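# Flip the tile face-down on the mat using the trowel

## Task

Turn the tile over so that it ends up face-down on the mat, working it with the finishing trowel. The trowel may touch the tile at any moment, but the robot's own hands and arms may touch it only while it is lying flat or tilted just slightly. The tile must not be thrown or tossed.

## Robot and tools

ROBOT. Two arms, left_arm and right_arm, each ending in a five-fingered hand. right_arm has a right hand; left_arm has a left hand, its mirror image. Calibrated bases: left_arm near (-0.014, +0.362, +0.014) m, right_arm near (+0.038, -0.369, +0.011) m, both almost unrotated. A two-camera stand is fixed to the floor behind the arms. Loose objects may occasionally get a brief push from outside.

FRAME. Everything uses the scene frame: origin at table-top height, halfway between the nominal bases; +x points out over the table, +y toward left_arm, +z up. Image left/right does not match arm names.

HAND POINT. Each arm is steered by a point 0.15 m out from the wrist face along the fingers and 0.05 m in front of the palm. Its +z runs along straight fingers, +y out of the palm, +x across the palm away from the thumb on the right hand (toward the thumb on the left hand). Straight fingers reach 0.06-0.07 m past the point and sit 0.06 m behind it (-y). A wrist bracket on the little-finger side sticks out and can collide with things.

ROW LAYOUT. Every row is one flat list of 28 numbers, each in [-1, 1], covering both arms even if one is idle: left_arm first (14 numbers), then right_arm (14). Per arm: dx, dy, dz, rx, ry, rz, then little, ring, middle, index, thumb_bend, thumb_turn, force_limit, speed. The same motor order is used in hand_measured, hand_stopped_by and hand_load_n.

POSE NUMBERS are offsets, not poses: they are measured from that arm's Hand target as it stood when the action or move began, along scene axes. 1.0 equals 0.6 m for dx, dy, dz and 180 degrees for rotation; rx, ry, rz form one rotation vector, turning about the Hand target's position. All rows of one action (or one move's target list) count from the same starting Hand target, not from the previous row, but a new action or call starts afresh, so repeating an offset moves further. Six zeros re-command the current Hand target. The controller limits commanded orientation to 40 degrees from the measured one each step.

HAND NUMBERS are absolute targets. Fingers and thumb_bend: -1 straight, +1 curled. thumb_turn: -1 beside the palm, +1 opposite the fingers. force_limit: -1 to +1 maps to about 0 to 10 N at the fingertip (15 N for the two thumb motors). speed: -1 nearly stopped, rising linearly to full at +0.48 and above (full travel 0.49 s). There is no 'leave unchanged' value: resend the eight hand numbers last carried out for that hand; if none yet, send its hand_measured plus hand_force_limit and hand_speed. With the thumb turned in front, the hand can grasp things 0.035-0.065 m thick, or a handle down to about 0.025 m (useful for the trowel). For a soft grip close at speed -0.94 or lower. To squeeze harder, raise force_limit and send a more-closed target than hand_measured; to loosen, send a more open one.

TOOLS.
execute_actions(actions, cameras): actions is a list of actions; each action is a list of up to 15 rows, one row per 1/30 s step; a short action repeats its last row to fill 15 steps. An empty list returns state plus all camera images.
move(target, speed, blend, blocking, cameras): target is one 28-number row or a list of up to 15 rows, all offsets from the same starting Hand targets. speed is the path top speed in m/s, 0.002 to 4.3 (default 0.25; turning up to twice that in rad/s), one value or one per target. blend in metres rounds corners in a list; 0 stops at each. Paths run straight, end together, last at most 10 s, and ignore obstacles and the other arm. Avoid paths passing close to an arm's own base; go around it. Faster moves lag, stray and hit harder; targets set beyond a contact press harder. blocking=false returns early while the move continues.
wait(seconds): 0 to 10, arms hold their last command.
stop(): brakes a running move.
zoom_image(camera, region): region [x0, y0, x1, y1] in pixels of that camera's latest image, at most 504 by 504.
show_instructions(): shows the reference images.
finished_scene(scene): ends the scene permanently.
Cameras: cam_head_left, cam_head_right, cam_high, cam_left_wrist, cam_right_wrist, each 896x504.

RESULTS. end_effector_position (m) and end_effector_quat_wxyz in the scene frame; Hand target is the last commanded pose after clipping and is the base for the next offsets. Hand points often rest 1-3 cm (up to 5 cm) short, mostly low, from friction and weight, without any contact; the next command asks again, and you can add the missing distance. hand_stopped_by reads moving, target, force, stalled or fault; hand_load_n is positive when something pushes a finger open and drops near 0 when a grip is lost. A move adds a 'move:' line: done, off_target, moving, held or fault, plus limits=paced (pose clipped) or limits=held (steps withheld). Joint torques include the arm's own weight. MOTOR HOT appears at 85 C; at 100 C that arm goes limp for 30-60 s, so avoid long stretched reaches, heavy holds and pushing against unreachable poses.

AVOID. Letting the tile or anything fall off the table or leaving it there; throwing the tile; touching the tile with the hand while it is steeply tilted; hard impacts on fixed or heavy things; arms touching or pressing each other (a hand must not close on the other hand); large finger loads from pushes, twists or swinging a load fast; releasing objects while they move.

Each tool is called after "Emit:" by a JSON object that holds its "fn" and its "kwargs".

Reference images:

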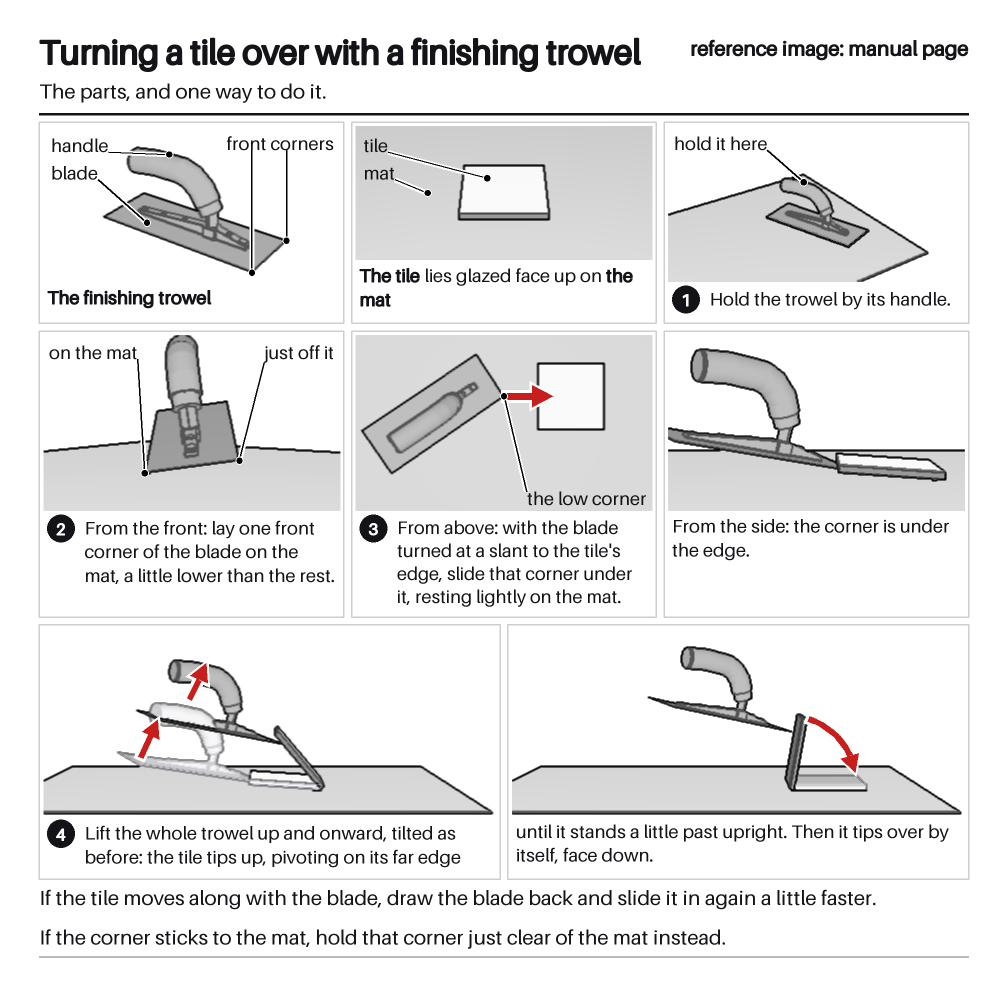

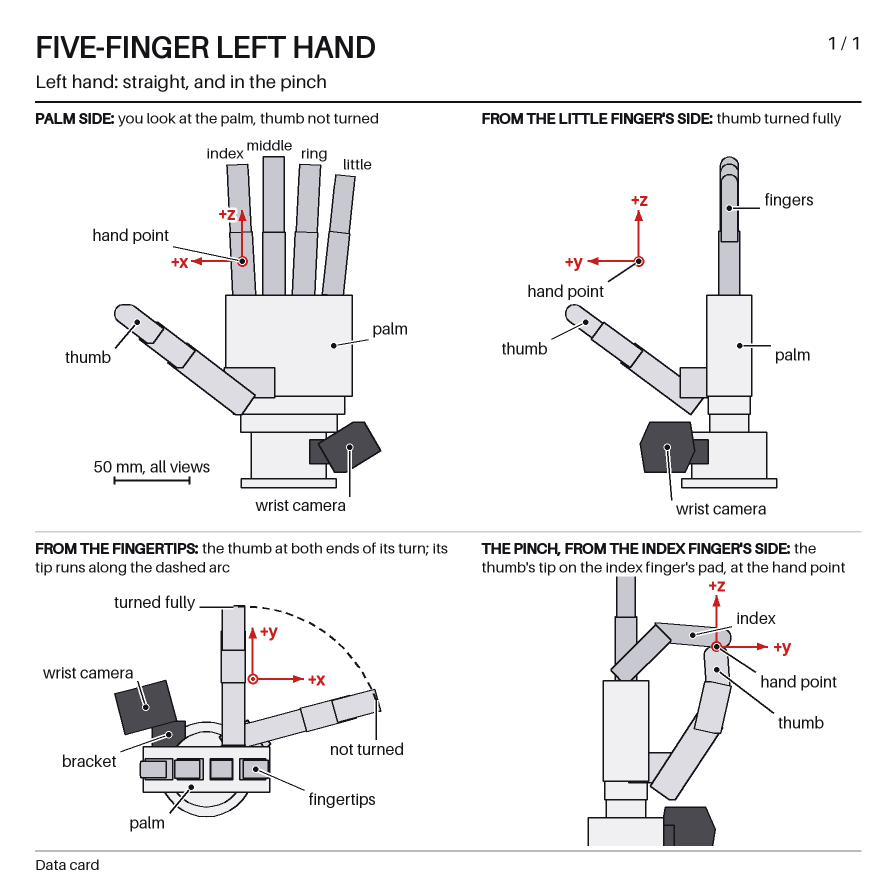

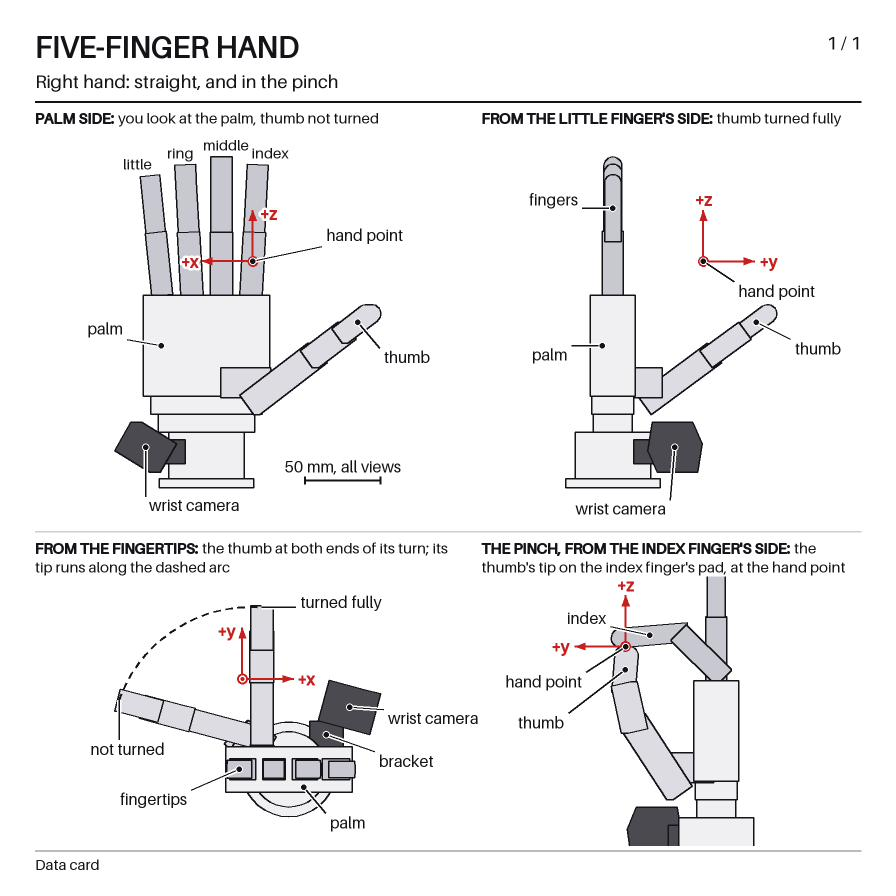

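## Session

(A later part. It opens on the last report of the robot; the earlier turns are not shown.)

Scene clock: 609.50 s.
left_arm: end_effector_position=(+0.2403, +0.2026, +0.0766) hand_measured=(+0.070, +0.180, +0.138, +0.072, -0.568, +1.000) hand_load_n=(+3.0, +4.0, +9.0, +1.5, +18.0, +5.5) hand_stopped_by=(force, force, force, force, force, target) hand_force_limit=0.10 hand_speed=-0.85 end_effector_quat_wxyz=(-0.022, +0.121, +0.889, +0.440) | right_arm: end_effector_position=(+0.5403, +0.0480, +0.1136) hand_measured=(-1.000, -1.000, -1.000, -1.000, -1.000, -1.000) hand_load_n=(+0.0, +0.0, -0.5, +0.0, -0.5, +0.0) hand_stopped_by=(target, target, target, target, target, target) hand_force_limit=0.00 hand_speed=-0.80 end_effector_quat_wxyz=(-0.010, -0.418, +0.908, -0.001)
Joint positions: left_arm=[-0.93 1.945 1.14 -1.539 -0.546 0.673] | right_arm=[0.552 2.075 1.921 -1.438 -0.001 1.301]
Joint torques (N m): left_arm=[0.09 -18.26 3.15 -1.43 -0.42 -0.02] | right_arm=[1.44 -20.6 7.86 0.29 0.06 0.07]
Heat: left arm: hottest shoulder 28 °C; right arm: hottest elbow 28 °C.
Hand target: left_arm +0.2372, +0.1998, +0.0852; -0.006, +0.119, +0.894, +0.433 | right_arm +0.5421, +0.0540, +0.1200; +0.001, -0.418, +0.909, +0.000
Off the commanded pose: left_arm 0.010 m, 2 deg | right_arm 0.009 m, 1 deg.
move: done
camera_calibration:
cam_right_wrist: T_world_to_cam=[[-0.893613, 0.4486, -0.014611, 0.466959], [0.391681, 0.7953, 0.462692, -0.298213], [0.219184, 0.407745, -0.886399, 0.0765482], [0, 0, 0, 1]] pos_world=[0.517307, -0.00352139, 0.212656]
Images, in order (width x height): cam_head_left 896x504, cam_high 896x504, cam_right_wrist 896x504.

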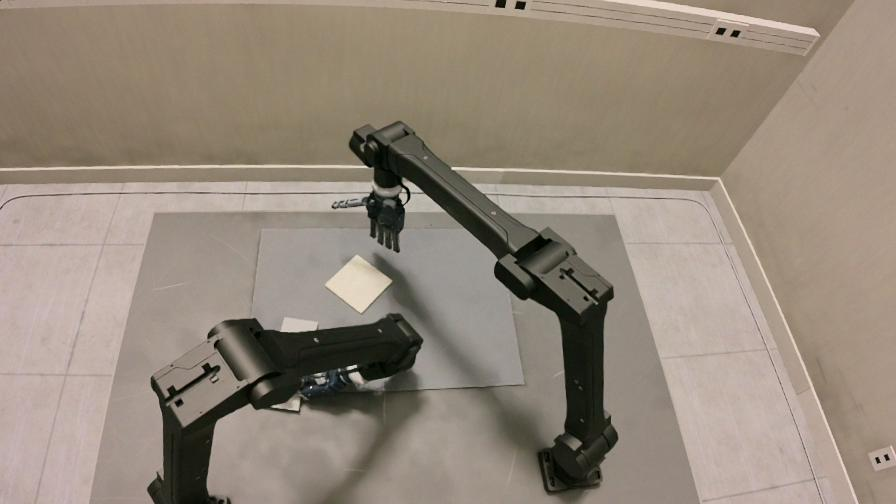

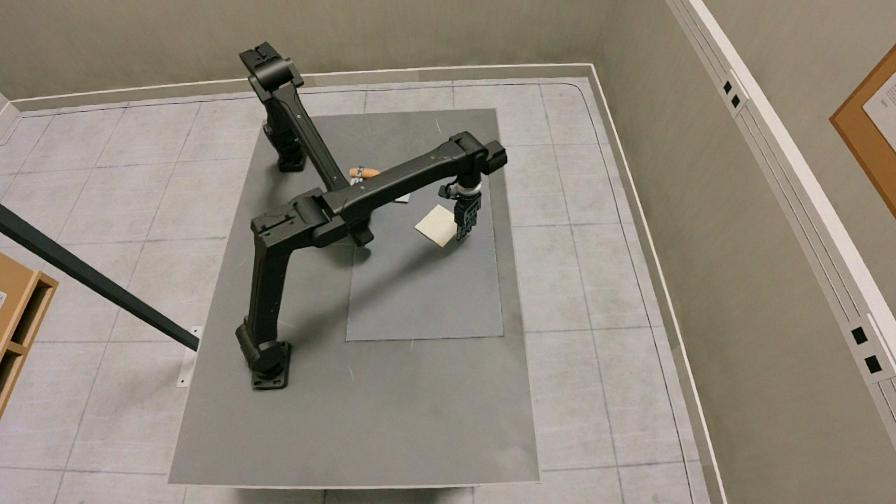

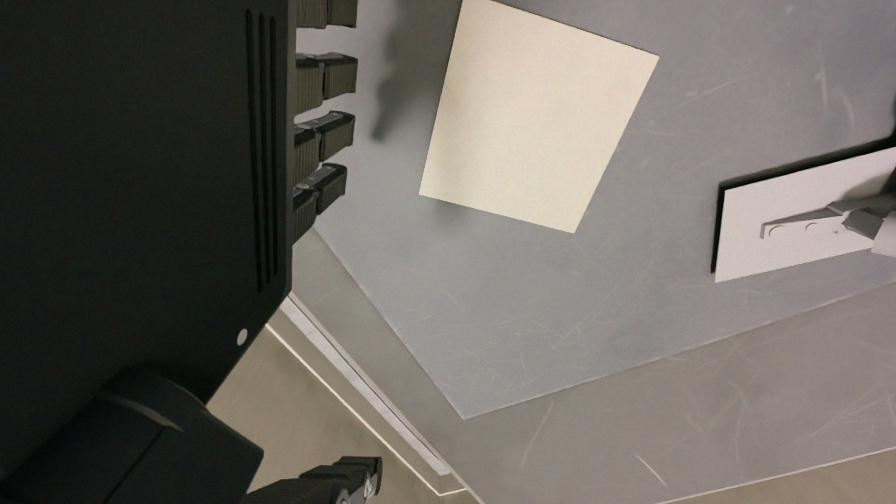

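Emit:
{"fn": "move", "kwargs": {"target": [0,0,0,0,0,0,0.6,0.6,0.6,0.5,-0.2,1,0.1,-0.85, -0.012,0.0,-0.067,0,0,0,-1,-1,-1,-1,-1,-1,0,-0.8], "speed": 0.1, "cameras": ["cam_right_wrist","cam_high","cam_head_left"]}}

Emit:
{"fn": "zoom_image", "kwargs": {"camera": "cam_head_left", "region": [310, 180, 450, 330]}}

Scene clock: 615.37 s.
left_arm: end_effector_position=(+0.2403, +0.2026, +0.0766) hand_measured=(+0.070, +0.180, +0.138, +0.072, -0.568, +1.000) hand_load_n=(+3.0, +3.5, +9.0, +1.5, +18.0, +5.5) hand_stopped_by=(force, force, force, force, force, target) hand_force_limit=0.10 hand_speed=-0.85 end_effector_quat_wxyz=(-0.022, +0.121, +0.889, +0.440) | right_arm: end_effector_position=(+0.5364, +0.0471, +0.0792) hand_measured=(-1.000, -1.000, -1.000, -1.000, -1.000, -1.000) hand_load_n=(+0.0, +0.0, +0.0, +0.0, +0.0, +0.0) hand_stopped_by=(target, target, target, target, target, target) hand_force_limit=0.00 hand_speed=-0.80 end_effector_quat_wxyz=(-0.005, -0.416, +0.909, +0.000)
Joint positions: left_arm=[-0.93 1.945 1.14 -1.539 -0.546 0.673] | right_arm=[0.555 2.075 1.829 -1.335 -0.001 1.307]
Joint torques (N m): left_arm=[0.09 -18.32 3.14 -1.44 -0.42 -0.02] | right_arm=[2.14 -19.96 7.12 0.29 0.05 0.07]
Heat: left arm: hottest shoulder 28 °C; right arm: hottest elbow 28 °C.
Hand target: left_arm +0.2372, +0.1998, +0.0852; -0.006, +0.119, +0.894, +0.433 | right_arm +0.5349, +0.0539, +0.0798; +0.001, -0.418, +0.909, +0.000
Off the commanded pose: left_arm 0.010 m, 2 deg | right_arm 0.007 m, 1 deg.
move: done
camera_calibration:
cam_right_wrist: T_world_to_cam=[[-0.891375, 0.452822, -0.0200692, 0.462495], [0.391054, 0.790665, 0.471091, -0.280101], [0.229188, 0.41207, -0.881856, 0.0414168], [0, 0, 0, 1]] pos_world=[0.512299, -0.00502821, 0.177759]
Images, in order (width x height): cam_head_left 896x504, cam_high 896x504, cam_right_wrist 896x504.

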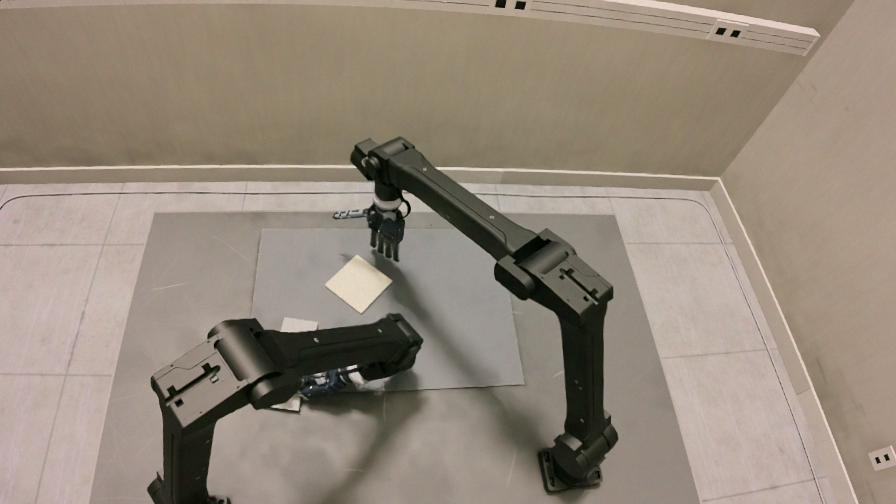

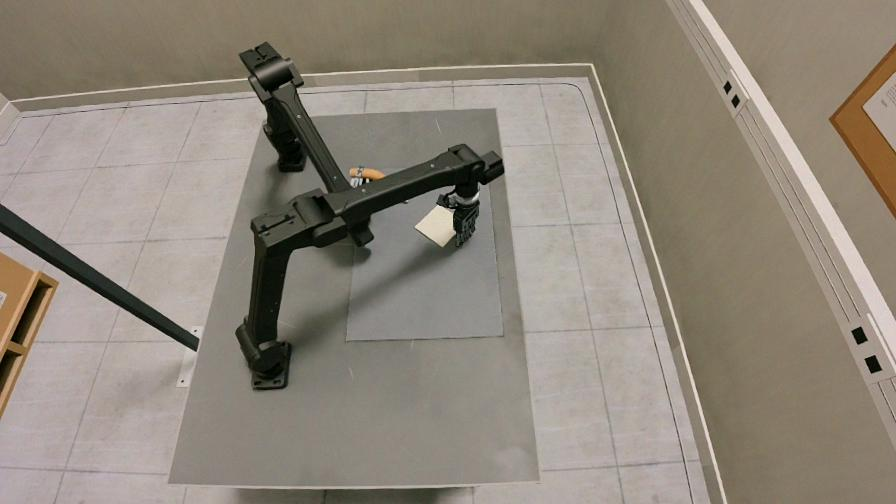

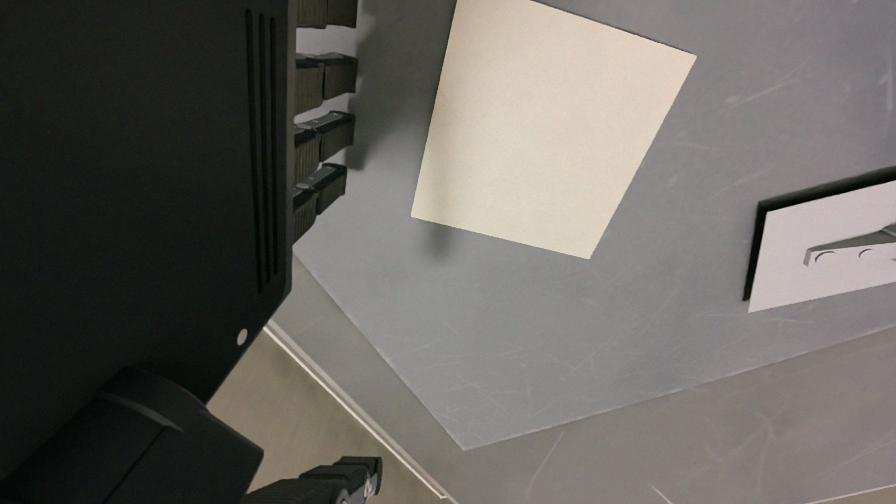

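Scaled by 3.360 from the camera's 896x504 image, which has a finer 1280x720 frame.

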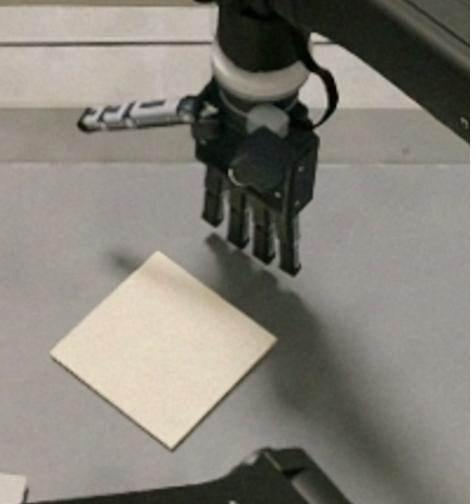

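Emit:
{"fn": "move", "kwargs": {"target": [[0,0,0,0,0,0,0.6,0.6,0.6,0.5,-0.2,1,0.1,-0.85, 0,0,-0.016,0,0,0,-1,-1,-1,-1,-1,-1,0,-0.8],[0,0,0,0,0,0,0.6,0.6,0.6,0.5,-0.2,1,0.1,-0.85, -0.09,0.078,-0.016,0,0,0,-1,-1,-1,-1,-1,-1,0,-0.8]], "speed": 0.07, "cameras": ["cam_right_wrist","cam_high","cam_head_left"]}}

Emit:
{"fn": "zoom_image", "kwargs": {"camera": "cam_head_left", "region": [270, 200, 410, 350]}}

Scene clock: 631.03 s.
left_arm: end_effector_position=(+0.2403, +0.2026, +0.0766) hand_measured=(+0.070, +0.180, +0.138, +0.072, -0.568, +1.000) hand_load_n=(+3.0, +3.5, +9.0, +2.0, +18.0, +5.5) hand_stopped_by=(force, force, force, force, force, target) hand_force_limit=0.10 hand_speed=-0.85 end_effector_quat_wxyz=(-0.022, +0.121, +0.889, +0.440) | right_arm: end_effector_position=(+0.4956, +0.0853, +0.0654) hand_measured=(-1.000, -1.000, -1.000, -1.000, -1.000, -1.000) hand_load_n=(+0.0, +0.0, +0.5, +0.0, +0.0, +0.0) hand_stopped_by=(target, target, target, target, target, target) hand_force_limit=0.00 hand_speed=-0.80 end_effector_quat_wxyz=(-0.002, -0.408, +0.913, -0.009)
Joint positions: left_arm=[-0.93 1.945 1.14 -1.539 -0.546 0.673] | right_arm=[0.648 2.054 1.759 -1.286 0.015 1.419]
Joint torques (N m): left_arm=[0.15 -18.37 3.14 -1.43 -0.42 -0.02] | right_arm=[3.49 -20.72 6.45 0.2 -0.63 0.02]
Heat: left arm: hottest shoulder 28 °C; right arm: hottest elbow 27 °C.
Hand target: left_arm +0.2372, +0.1998, +0.0852; -0.006, +0.119, +0.894, +0.433 | right_arm +0.4807, +0.1008, +0.0701; +0.001, -0.418, +0.908, +0.000
Off the commanded pose: left_arm 0.010 m, 2 deg | right_arm 0.022 m, 2 deg.
move: off_target (right_arm)
camera_calibration:
cam_right_wrist: T_world_to_cam=[[-0.882695, 0.468552, -0.0361666, 0.403964], [0.399979, 0.789451, 0.4656, -0.291863], [0.24671, 0.396517, -0.884256, 0.0155995], [0, 0, 0, 1]] pos_world=[0.469468, 0.0349477, 0.164295]
Images, in order (width x height): cam_head_left 896x504, cam_high 896x504, cam_right_wrist 896x504.

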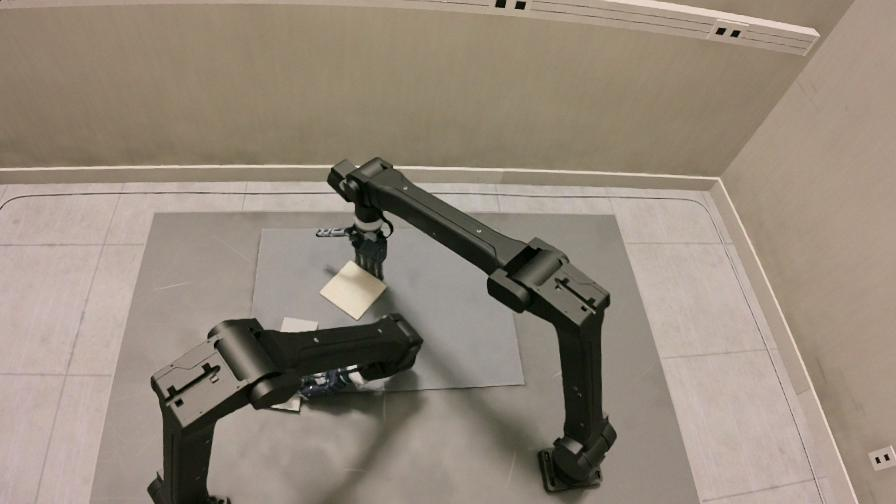

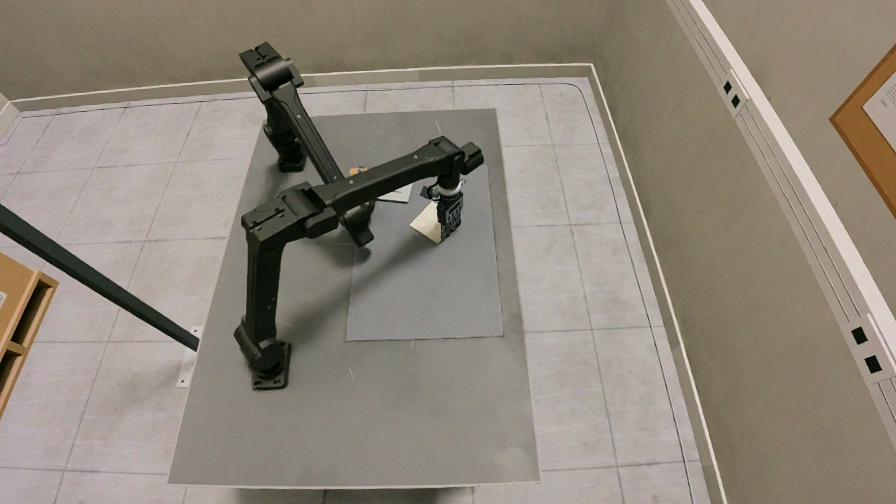

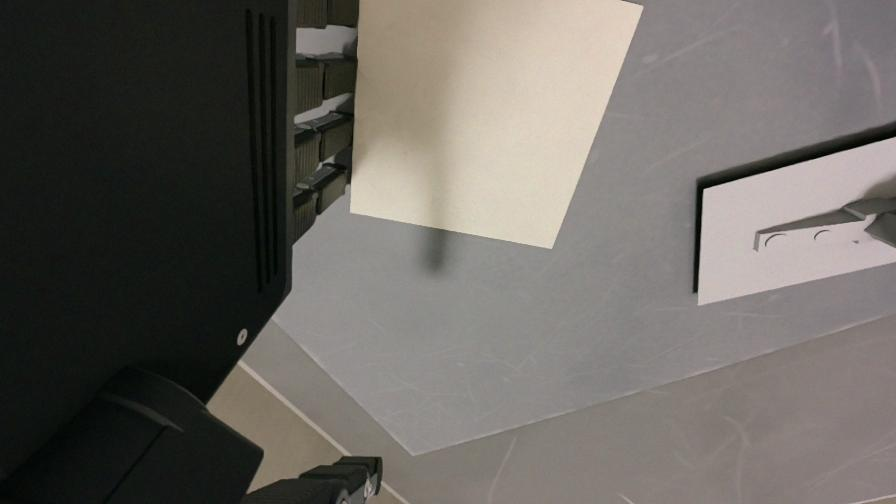

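Scaled by 3.360 from the camera's 896x504 image, which has a finer 1280x720 frame.

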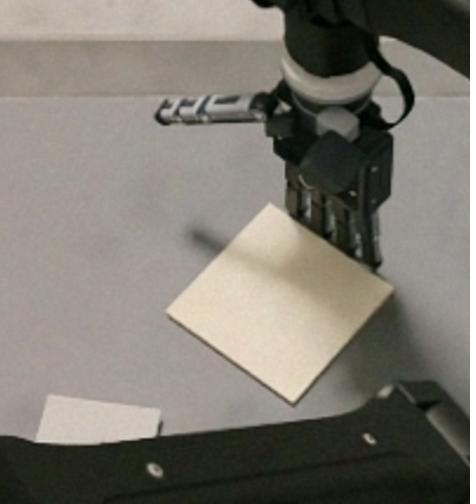

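Emit:
{"fn": "move", "kwargs": {"target": [0,0,0,0,0,0,0.6,0.6,0.6,0.5,-0.2,1,0.1,-0.85, -0.034,0.028,0.002,0,0,0,-1,-1,-1,-1,-1,-1,0,-0.8], "speed": 0.06, "cameras": ["cam_right_wrist","cam_high","cam_head_left"]}}

Emit:
{"fn": "zoom_image", "kwargs": {"camera": "cam_right_wrist", "region": [500, 60, 896, 340]}}

Scene clock: 640.97 s.
left_arm: end_effector_position=(+0.2403, +0.2026, +0.0766) hand_measured=(+0.070, +0.180, +0.138, +0.072, -0.568, +1.000) hand_load_n=(+3.0, +4.0, +9.0, +1.5, +18.0, +5.5) hand_stopped_by=(force, force, force, force, force, target) hand_force_limit=0.10 hand_speed=-0.85 end_effector_quat_wxyz=(-0.022, +0.121, +0.889, +0.440) | right_arm: end_effector_position=(+0.4740, +0.1041, +0.0654) hand_measured=(-1.000, -1.000, -1.000, -1.000, -1.000, -1.000) hand_load_n=(+0.0, +0.0, +0.5, +0.0, +0.0, +0.0) hand_stopped_by=(target, target, target, target, target, target) hand_force_limit=0.00 hand_speed=-0.80 end_effector_quat_wxyz=(-0.003, -0.410, +0.912, -0.009)
Joint positions: left_arm=[-0.93 1.945 1.14 -1.539 -0.546 0.673] | right_arm=[0.694 2.044 1.743 -1.281 0.016 1.461]
Joint torques (N m): left_arm=[0.15 -18.26 3.12 -1.43 -0.43 -0.02] | right_arm=[3.14 -20.31 6.61 0.1 -0.66 0.1]
Heat: left arm: hottest shoulder 28 °C; right arm: hottest elbow 27 °C.
Hand target: left_arm +0.2372, +0.1998, +0.0852; -0.006, +0.119, +0.894, +0.433 | right_arm +0.4604, +0.1176, +0.0713; +0.001, -0.418, +0.909, +0.000
Off the commanded pose: left_arm 0.010 m, 2 deg | right_arm 0.020 m, 1 deg.
move: off_target (right_arm)
camera_calibration:
cam_right_wrist: T_world_to_cam=[[-0.884664, 0.464782, -0.036711, 0.377359], [0.396578, 0.791566, 0.464918, -0.296638], [0.245145, 0.396737, -0.884592, 0.0142797], [0, 0, 0, 1]] pos_world=[0.447975, 0.0537536, 0.164397]
Images, in order (width x height): cam_head_left 896x504, cam_high 896x504, cam_right_wrist 896x504.

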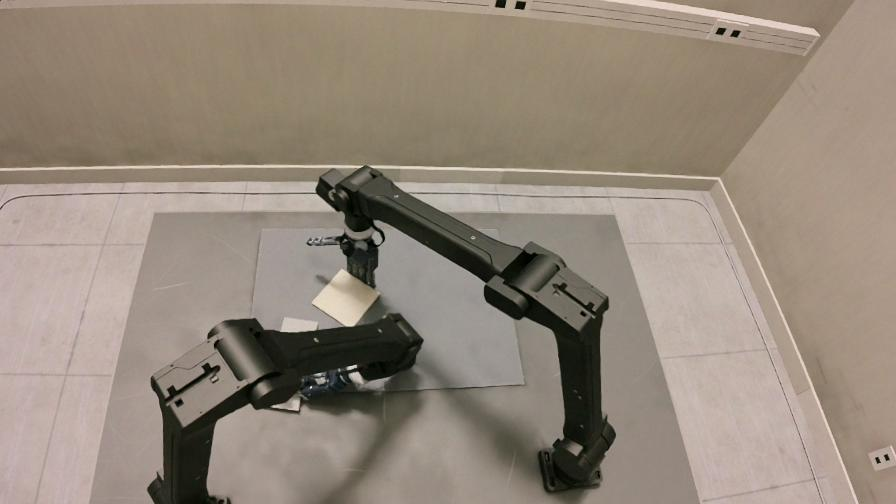

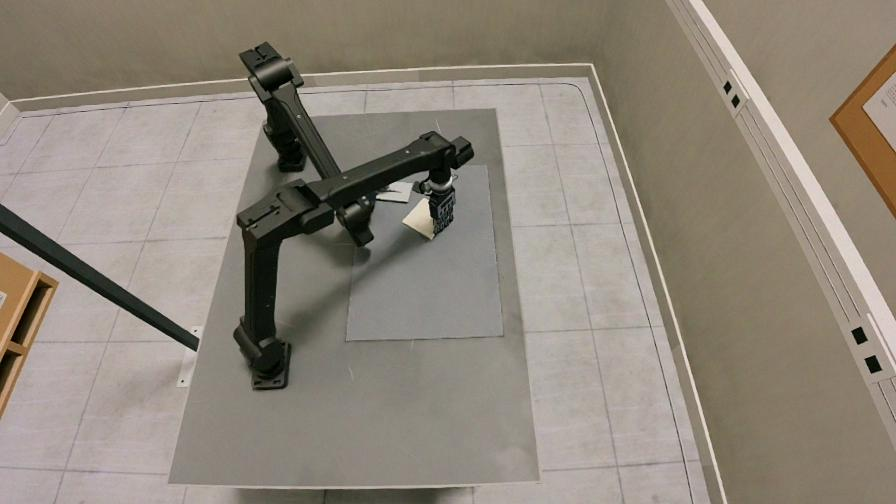

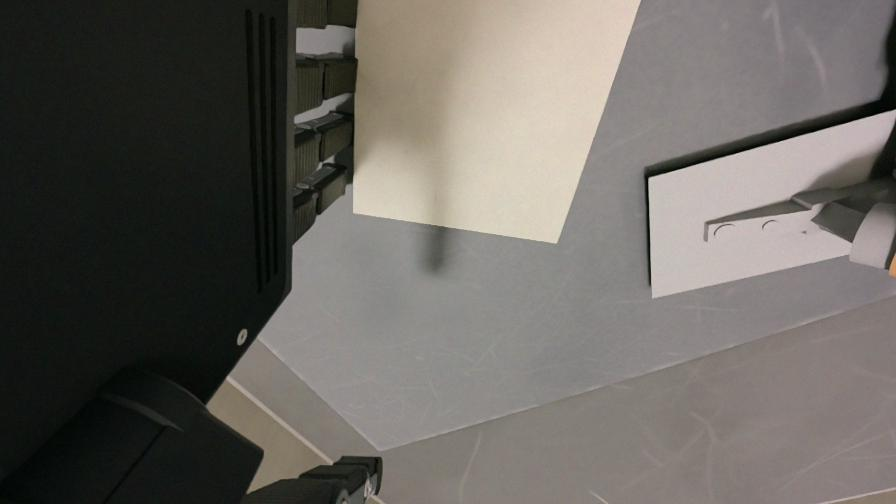

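Scaled by 1.273 from the camera's 896x504 image, which has a finer 1280x720 frame.

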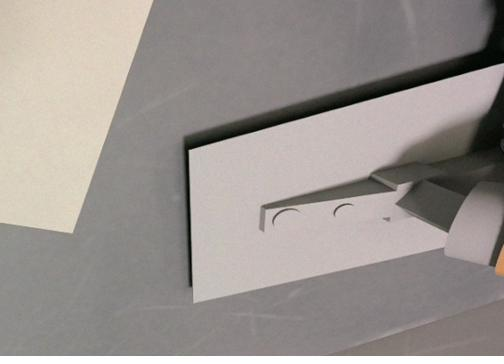

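Emit:
{"fn": "zoom_image", "kwargs": {"camera": "cam_right_wrist", "region": [630, 160, 730, 310]}}

Emit:
{"fn": "zoom_image", "kwargs": {"camera": "cam_high", "region": [370, 165, 440, 245]}}

Emit:
{"fn": "zoom_image", "kwargs": {"camera": "cam_head_left", "region": [260, 255, 400, 355]}}

Scaled by 3.360 from the camera's 896x504 image, which has a finer 1280x720 frame.

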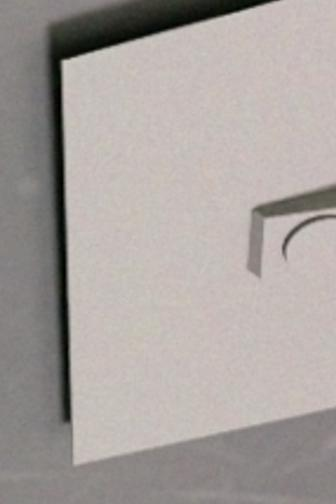

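Scaled by 6.300 from the camera's 896x504 image, which has a finer 1280x720 frame.

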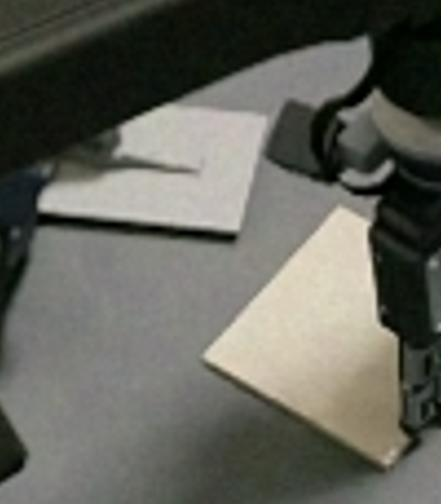

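Scaled by 3.600 from the camera's 896x504 image, which has a finer 1280x720 frame.

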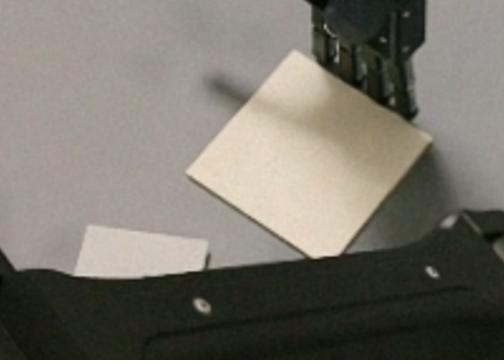

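Emit:
{"fn": "move", "kwargs": {"target": [-0.0228,-0.0242,-0.0087,0.029,0.005,-0.0033,0.6,0.6,0.6,0.5,-0.2,1,0.1,-0.85, 0,0,0,0,0,0,-1,-1,-1,-1,-1,-1,0,-0.8], "speed": 0.08, "cameras": ["cam_right_wrist"]}}

Emit:
{"fn": "zoom_image", "kwargs": {"camera": "cam_right_wrist", "region": [540, 100, 740, 320]}}

Scene clock: 671.63 s.
left_arm: end_effector_position=(+0.2211, +0.1954, +0.0749) hand_measured=(+0.070, +0.180, +0.138, +0.072, -0.568, +1.000) hand_load_n=(+3.0, +4.0, +9.0, +1.5, +18.0, +6.0) hand_stopped_by=(force, force, force, force, force, target) hand_force_limit=0.10 hand_speed=-0.85 end_effector_quat_wxyz=(-0.024, +0.127, +0.873, +0.471) | right_arm: end_effector_position=(+0.4740, +0.1041, +0.0654) hand_measured=(-1.000, -1.000, -1.000, -1.000, -1.000, -1.000) hand_load_n=(+0.0, +0.0, +0.0, +0.0, -0.5, +0.0) hand_stopped_by=(target, target, target, target, target, target) hand_force_limit=0.00 hand_speed=-0.80 end_effector_quat_wxyz=(-0.003, -0.409, +0.912, -0.009)
Joint positions: left_arm=[-0.986 1.989 1.14 -1.588 -0.54 0.607] | right_arm=[0.694 2.044 1.743 -1.281 0.016 1.461]
Joint torques (N m): left_arm=[0.32 -14.92 5.5 -2.56 -0.39 -0.01] | right_arm=[3.31 -20.48 6.58 0.08 -0.67 0.09]
Heat: left arm: hottest shoulder 28 °C; right arm: hottest elbow 26 °C.
Hand target: left_arm +0.2236, +0.1853, +0.0799; -0.016, +0.126, +0.872, +0.472 | right_arm +0.4604, +0.1176, +0.0713; +0.001, -0.418, +0.909, +0.000
Off the commanded pose: left_arm 0.012 m, 1 deg | right_arm 0.020 m, 2 deg.
move: off_target (left_arm, right_arm)
camera_calibration:
cam_right_wrist: T_world_to_cam=[[-0.884467, 0.465155, -0.0367398, 0.377255], [0.396897, 0.791399, 0.46493, -0.296773], [0.24534, 0.396633, -0.884585, 0.0141968], [0, 0, 0, 1]] pos_world=[0.447974, 0.053753, 0.164397]
Images, in order (width x height): cam_right_wrist 896x504.

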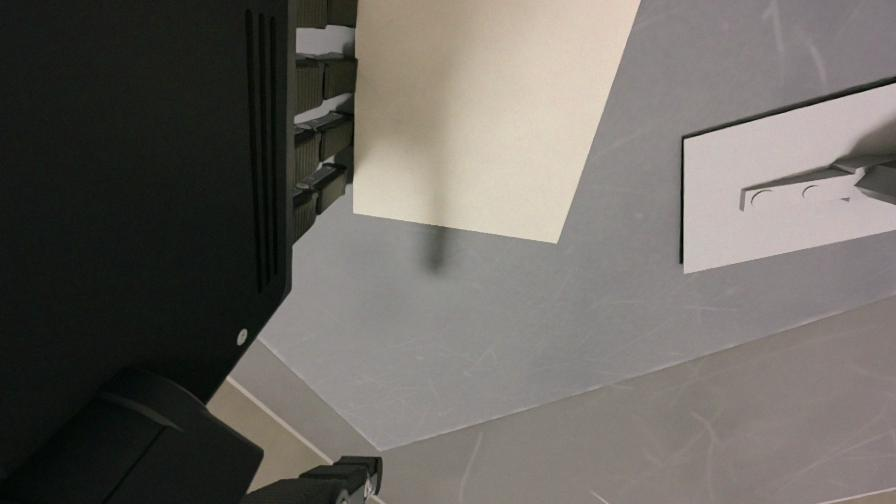

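Scaled by 2.291 from the camera's 896x504 image, which has a finer 1280x720 frame.

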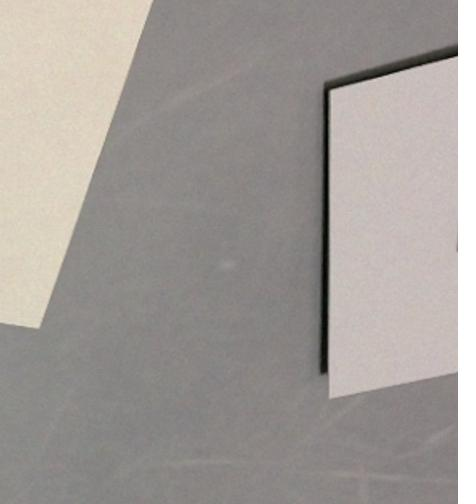

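Emit:
{"fn": "move", "kwargs": {"target": [[0.042,-0.03,-0.0165,0,0,0,0.6,0.6,0.6,0.5,-0.2,1,0.1,-0.85, 0,0,0,0,0,0,-1,-1,-1,-1,-1,-1,0,-0.8],[0.1157,-0.0805,-0.0165,0,0,0,0.6,0.6,0.6,0.5,-0.2,1,0.1,-0.85, 0,0,0,0,0,0,-1,-1,-1,-1,-1,-1,0,-0.8]], "speed": 0.2, "blend": [0.01,0], "cameras": ["cam_right_wrist","cam_high"]}}

Emit:
{"fn": "zoom_image", "kwargs": {"camera": "cam_right_wrist", "region": [440, 60, 740, 320]}}

Scene clock: 678.97 s.
left_arm: end_effector_position=(+0.2794, +0.1447, +0.0689) hand_measured=(+0.070, +0.180, +0.138, +0.072, -0.568, +1.000) hand_load_n=(+1.0, +4.5, +6.0, +0.0, +14.0, +5.5) hand_stopped_by=(force, force, force, force, force, target) hand_force_limit=0.10 hand_speed=-0.85 end_effector_quat_wxyz=(-0.021, +0.127, +0.870, +0.477) | right_arm: end_effector_position=(+0.4736, +0.1056, +0.0654) hand_measured=(-1.000, -1.000, -1.000, -1.000, -1.000, -1.000) hand_load_n=(+0.0, +0.0, +0.0, +0.0, -0.5, +0.0) hand_stopped_by=(target, target, target, target, target, target) hand_force_limit=0.00 hand_speed=-0.80 end_effector_quat_wxyz=(-0.001, -0.410, +0.912, -0.008)
Joint positions: left_arm=[-0.946 2.141 1.397 -1.688 -0.581 0.63] | right_arm=[0.696 2.044 1.743 -1.278 0.015 1.462]
Joint torques (N m): left_arm=[1.73 -17.26 7.08 -1.89 -0.66 0.24] | right_arm=[3.08 -20.42 6.64 0.03 -0.62 0.05]
Heat: left arm: hottest shoulder 28 °C; right arm: hottest elbow 26 °C.
Hand target: left_arm +0.2929, +0.1370, +0.0700; -0.016, +0.126, +0.872, +0.472 | right_arm +0.4603, +0.1176, +0.0712; +0.001, -0.418, +0.909, -0.001
Off the commanded pose: left_arm 0.016 m, 1 deg | right_arm 0.019 m, 1 deg.
move: off_target (left_arm, right_arm)
camera_calibration:
cam_right_wrist: T_world_to_cam=[[-0.884771, 0.464559, -0.0369424, 0.37645], [0.395595, 0.790596, 0.467401, -0.29721], [0.246342, 0.398929, -0.883273, 0.0128749], [0, 0, 0, 1]] pos_world=[0.447475, 0.0549538, 0.164195]
Images, in order (width x height): cam_high 896x504, cam_right_wrist 896x504.

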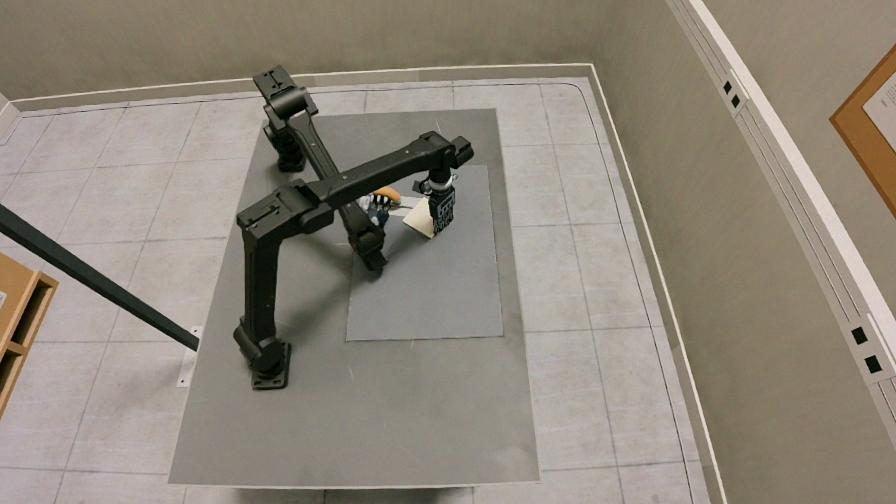

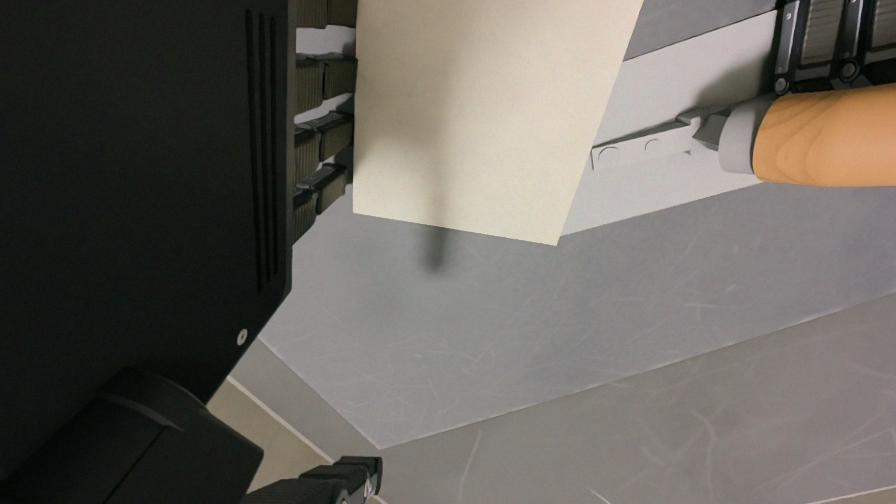

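Scaled by 1.680 from the camera's 896x504 image, which has a finer 1280x720 frame.

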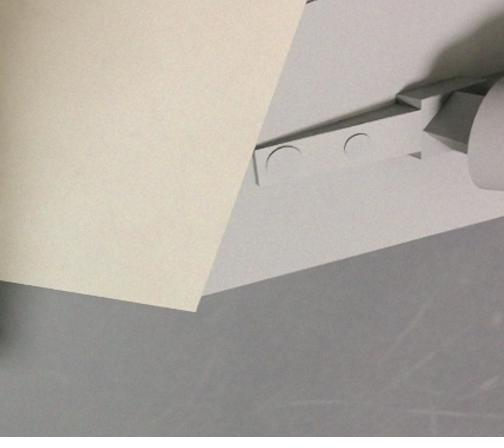

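Emit:
{"fn": "move", "kwargs": {"target": [[0,0,0,0,0,0,0.6,0.6,0.6,0.5,-0.2,1,0.1,-0.85, 0.08,-0.064,0.005,0,0,0,-1,-1,-1,-1,-1,-1,0,-0.8],[0,0,0,0,0,0,0.6,0.6,0.6,0.5,-0.2,1,0.1,-0.85, 0.13,-0.12,0.2,0,0,0,-1,-1,-1,-1,-1,-1,0,-0.8],[0,0,0,0,0,0,0.6,0.6,0.6,0.5,-0.2,1,0.1,-0.85, 0.016,-0.696,0.431,0,0,0,-1,-1,-1,-1,-1,-1,0,-0.8]], "speed": [0.08,0.15,0.25], "blend": [0.02,0.03,0], "cameras": ["all"]}}

Emit:
{"fn": "zoom_image", "kwargs": {"camera": "cam_high", "region": [370, 165, 470, 255]}}

Scene clock: 691.57 s.
left_arm: end_effector_position=(+0.2794, +0.1447, +0.0686) hand_measured=(+0.070, +0.180, +0.138, +0.072, -0.568, +1.000) hand_load_n=(+0.5, +5.0, +6.0, +0.0, +13.5, +5.5) hand_stopped_by=(force, force, force, force, force, target) hand_force_limit=0.10 hand_speed=-0.85 end_effector_quat_wxyz=(-0.021, +0.127, +0.869, +0.477) | right_arm: end_effector_position=(+0.4745, -0.2995, +0.3252) hand_measured=(-1.000, -1.000, -1.000, -1.000, -1.000, -1.000) hand_load_n=(+0.0, +0.0, +0.0, +0.0, +0.0, +0.0) hand_stopped_by=(target, target, target, target, target, target) hand_force_limit=0.00 hand_speed=-0.80 end_effector_quat_wxyz=(+0.031, -0.414, +0.910, -0.009)
Joint positions: left_arm=[-0.946 2.142 1.397 -1.688 -0.581 0.63] | right_arm=[-0.027 1.517 1.702 -1.693 -0.008 0.73]
Joint torques (N m): left_arm=[2.02 -17.26 7.09 -1.92 -0.66 0.23] | right_arm=[0.85 -13.16 7.3 -0.32 -0.11 -0.09]
Heat: left arm: hottest shoulder 28 °C; right arm: hottest elbow 26 °C.
Hand target: left_arm +0.2929, +0.1370, +0.0699; -0.016, +0.126, +0.872, +0.472 | right_arm +0.4700, -0.3001, +0.3299; +0.001, -0.418, +0.909, +0.000
Off the commanded pose: left_arm 0.016 m, 1 deg | right_arm 0.006 m, 4 deg.
joint sent to its limit (right arm) — joint 4 (wrist pitch), lower limit. The joint targets are off in orientation, not in position.
move: off_target (left_arm, right_arm)
camera_calibration:
cam_left_wrist: T_world_to_cam=[[-0.501137, -0.456267, -0.735311, 0.256235], [-0.784116, -0.120053, 0.608893, 0.19765], [-0.366094, 0.881707, -0.297603, 0.105797], [0, 0, 0, 1]] pos_world=[0.322121, 0.0473583, 0.0995501]
cam_right_wrist: T_world_to_cam=[[-0.886125, 0.456919, -0.0775058, 0.586567], [0.358794, 0.782219, 0.509314, -0.097457], [0.293342, 0.423507, -0.857084, 0.380286], [0, 0, 0, 1]] pos_world=[0.443185, -0.352835, 0.421035]

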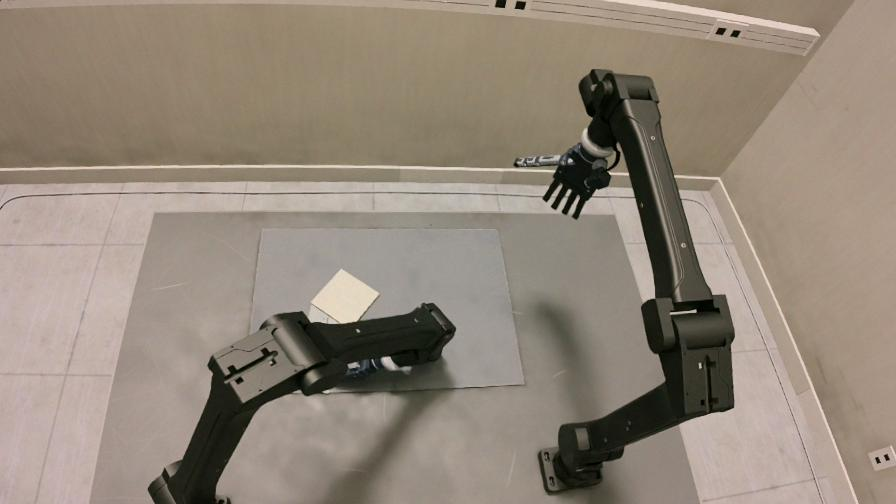

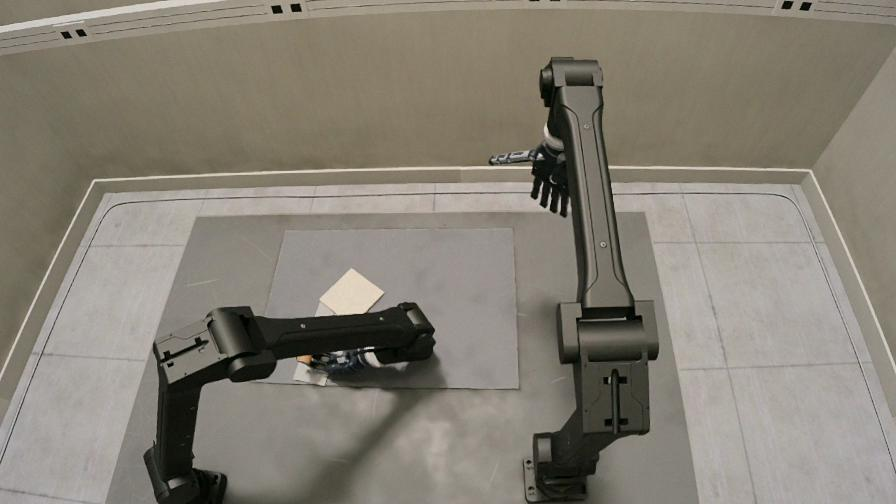

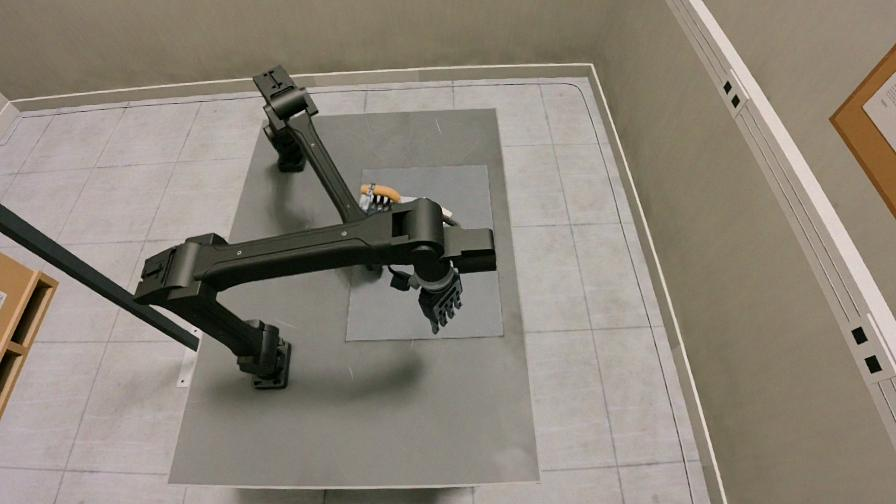

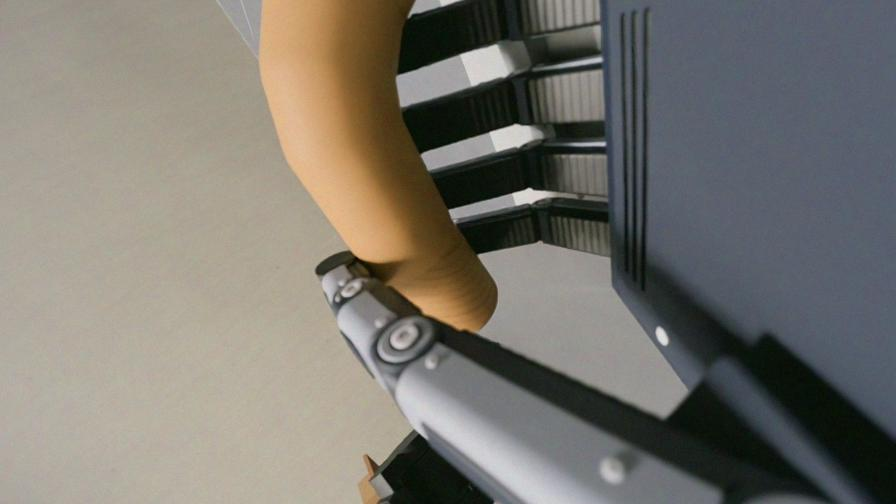

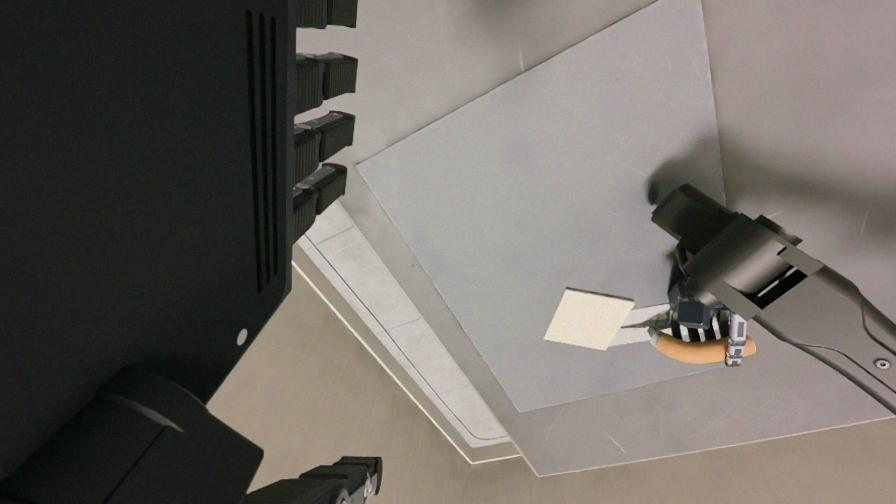

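Scaled by 5.040 from the camera's 896x504 image, which has a finer 1280x720 frame.

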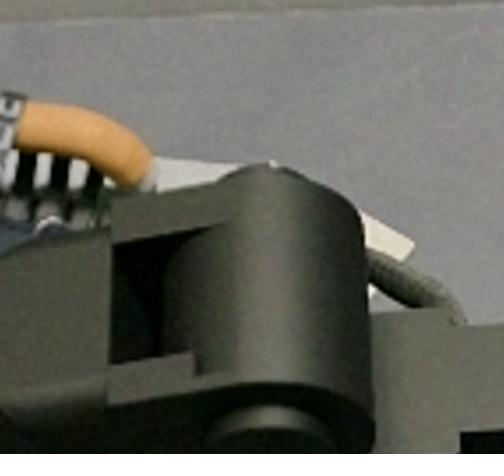

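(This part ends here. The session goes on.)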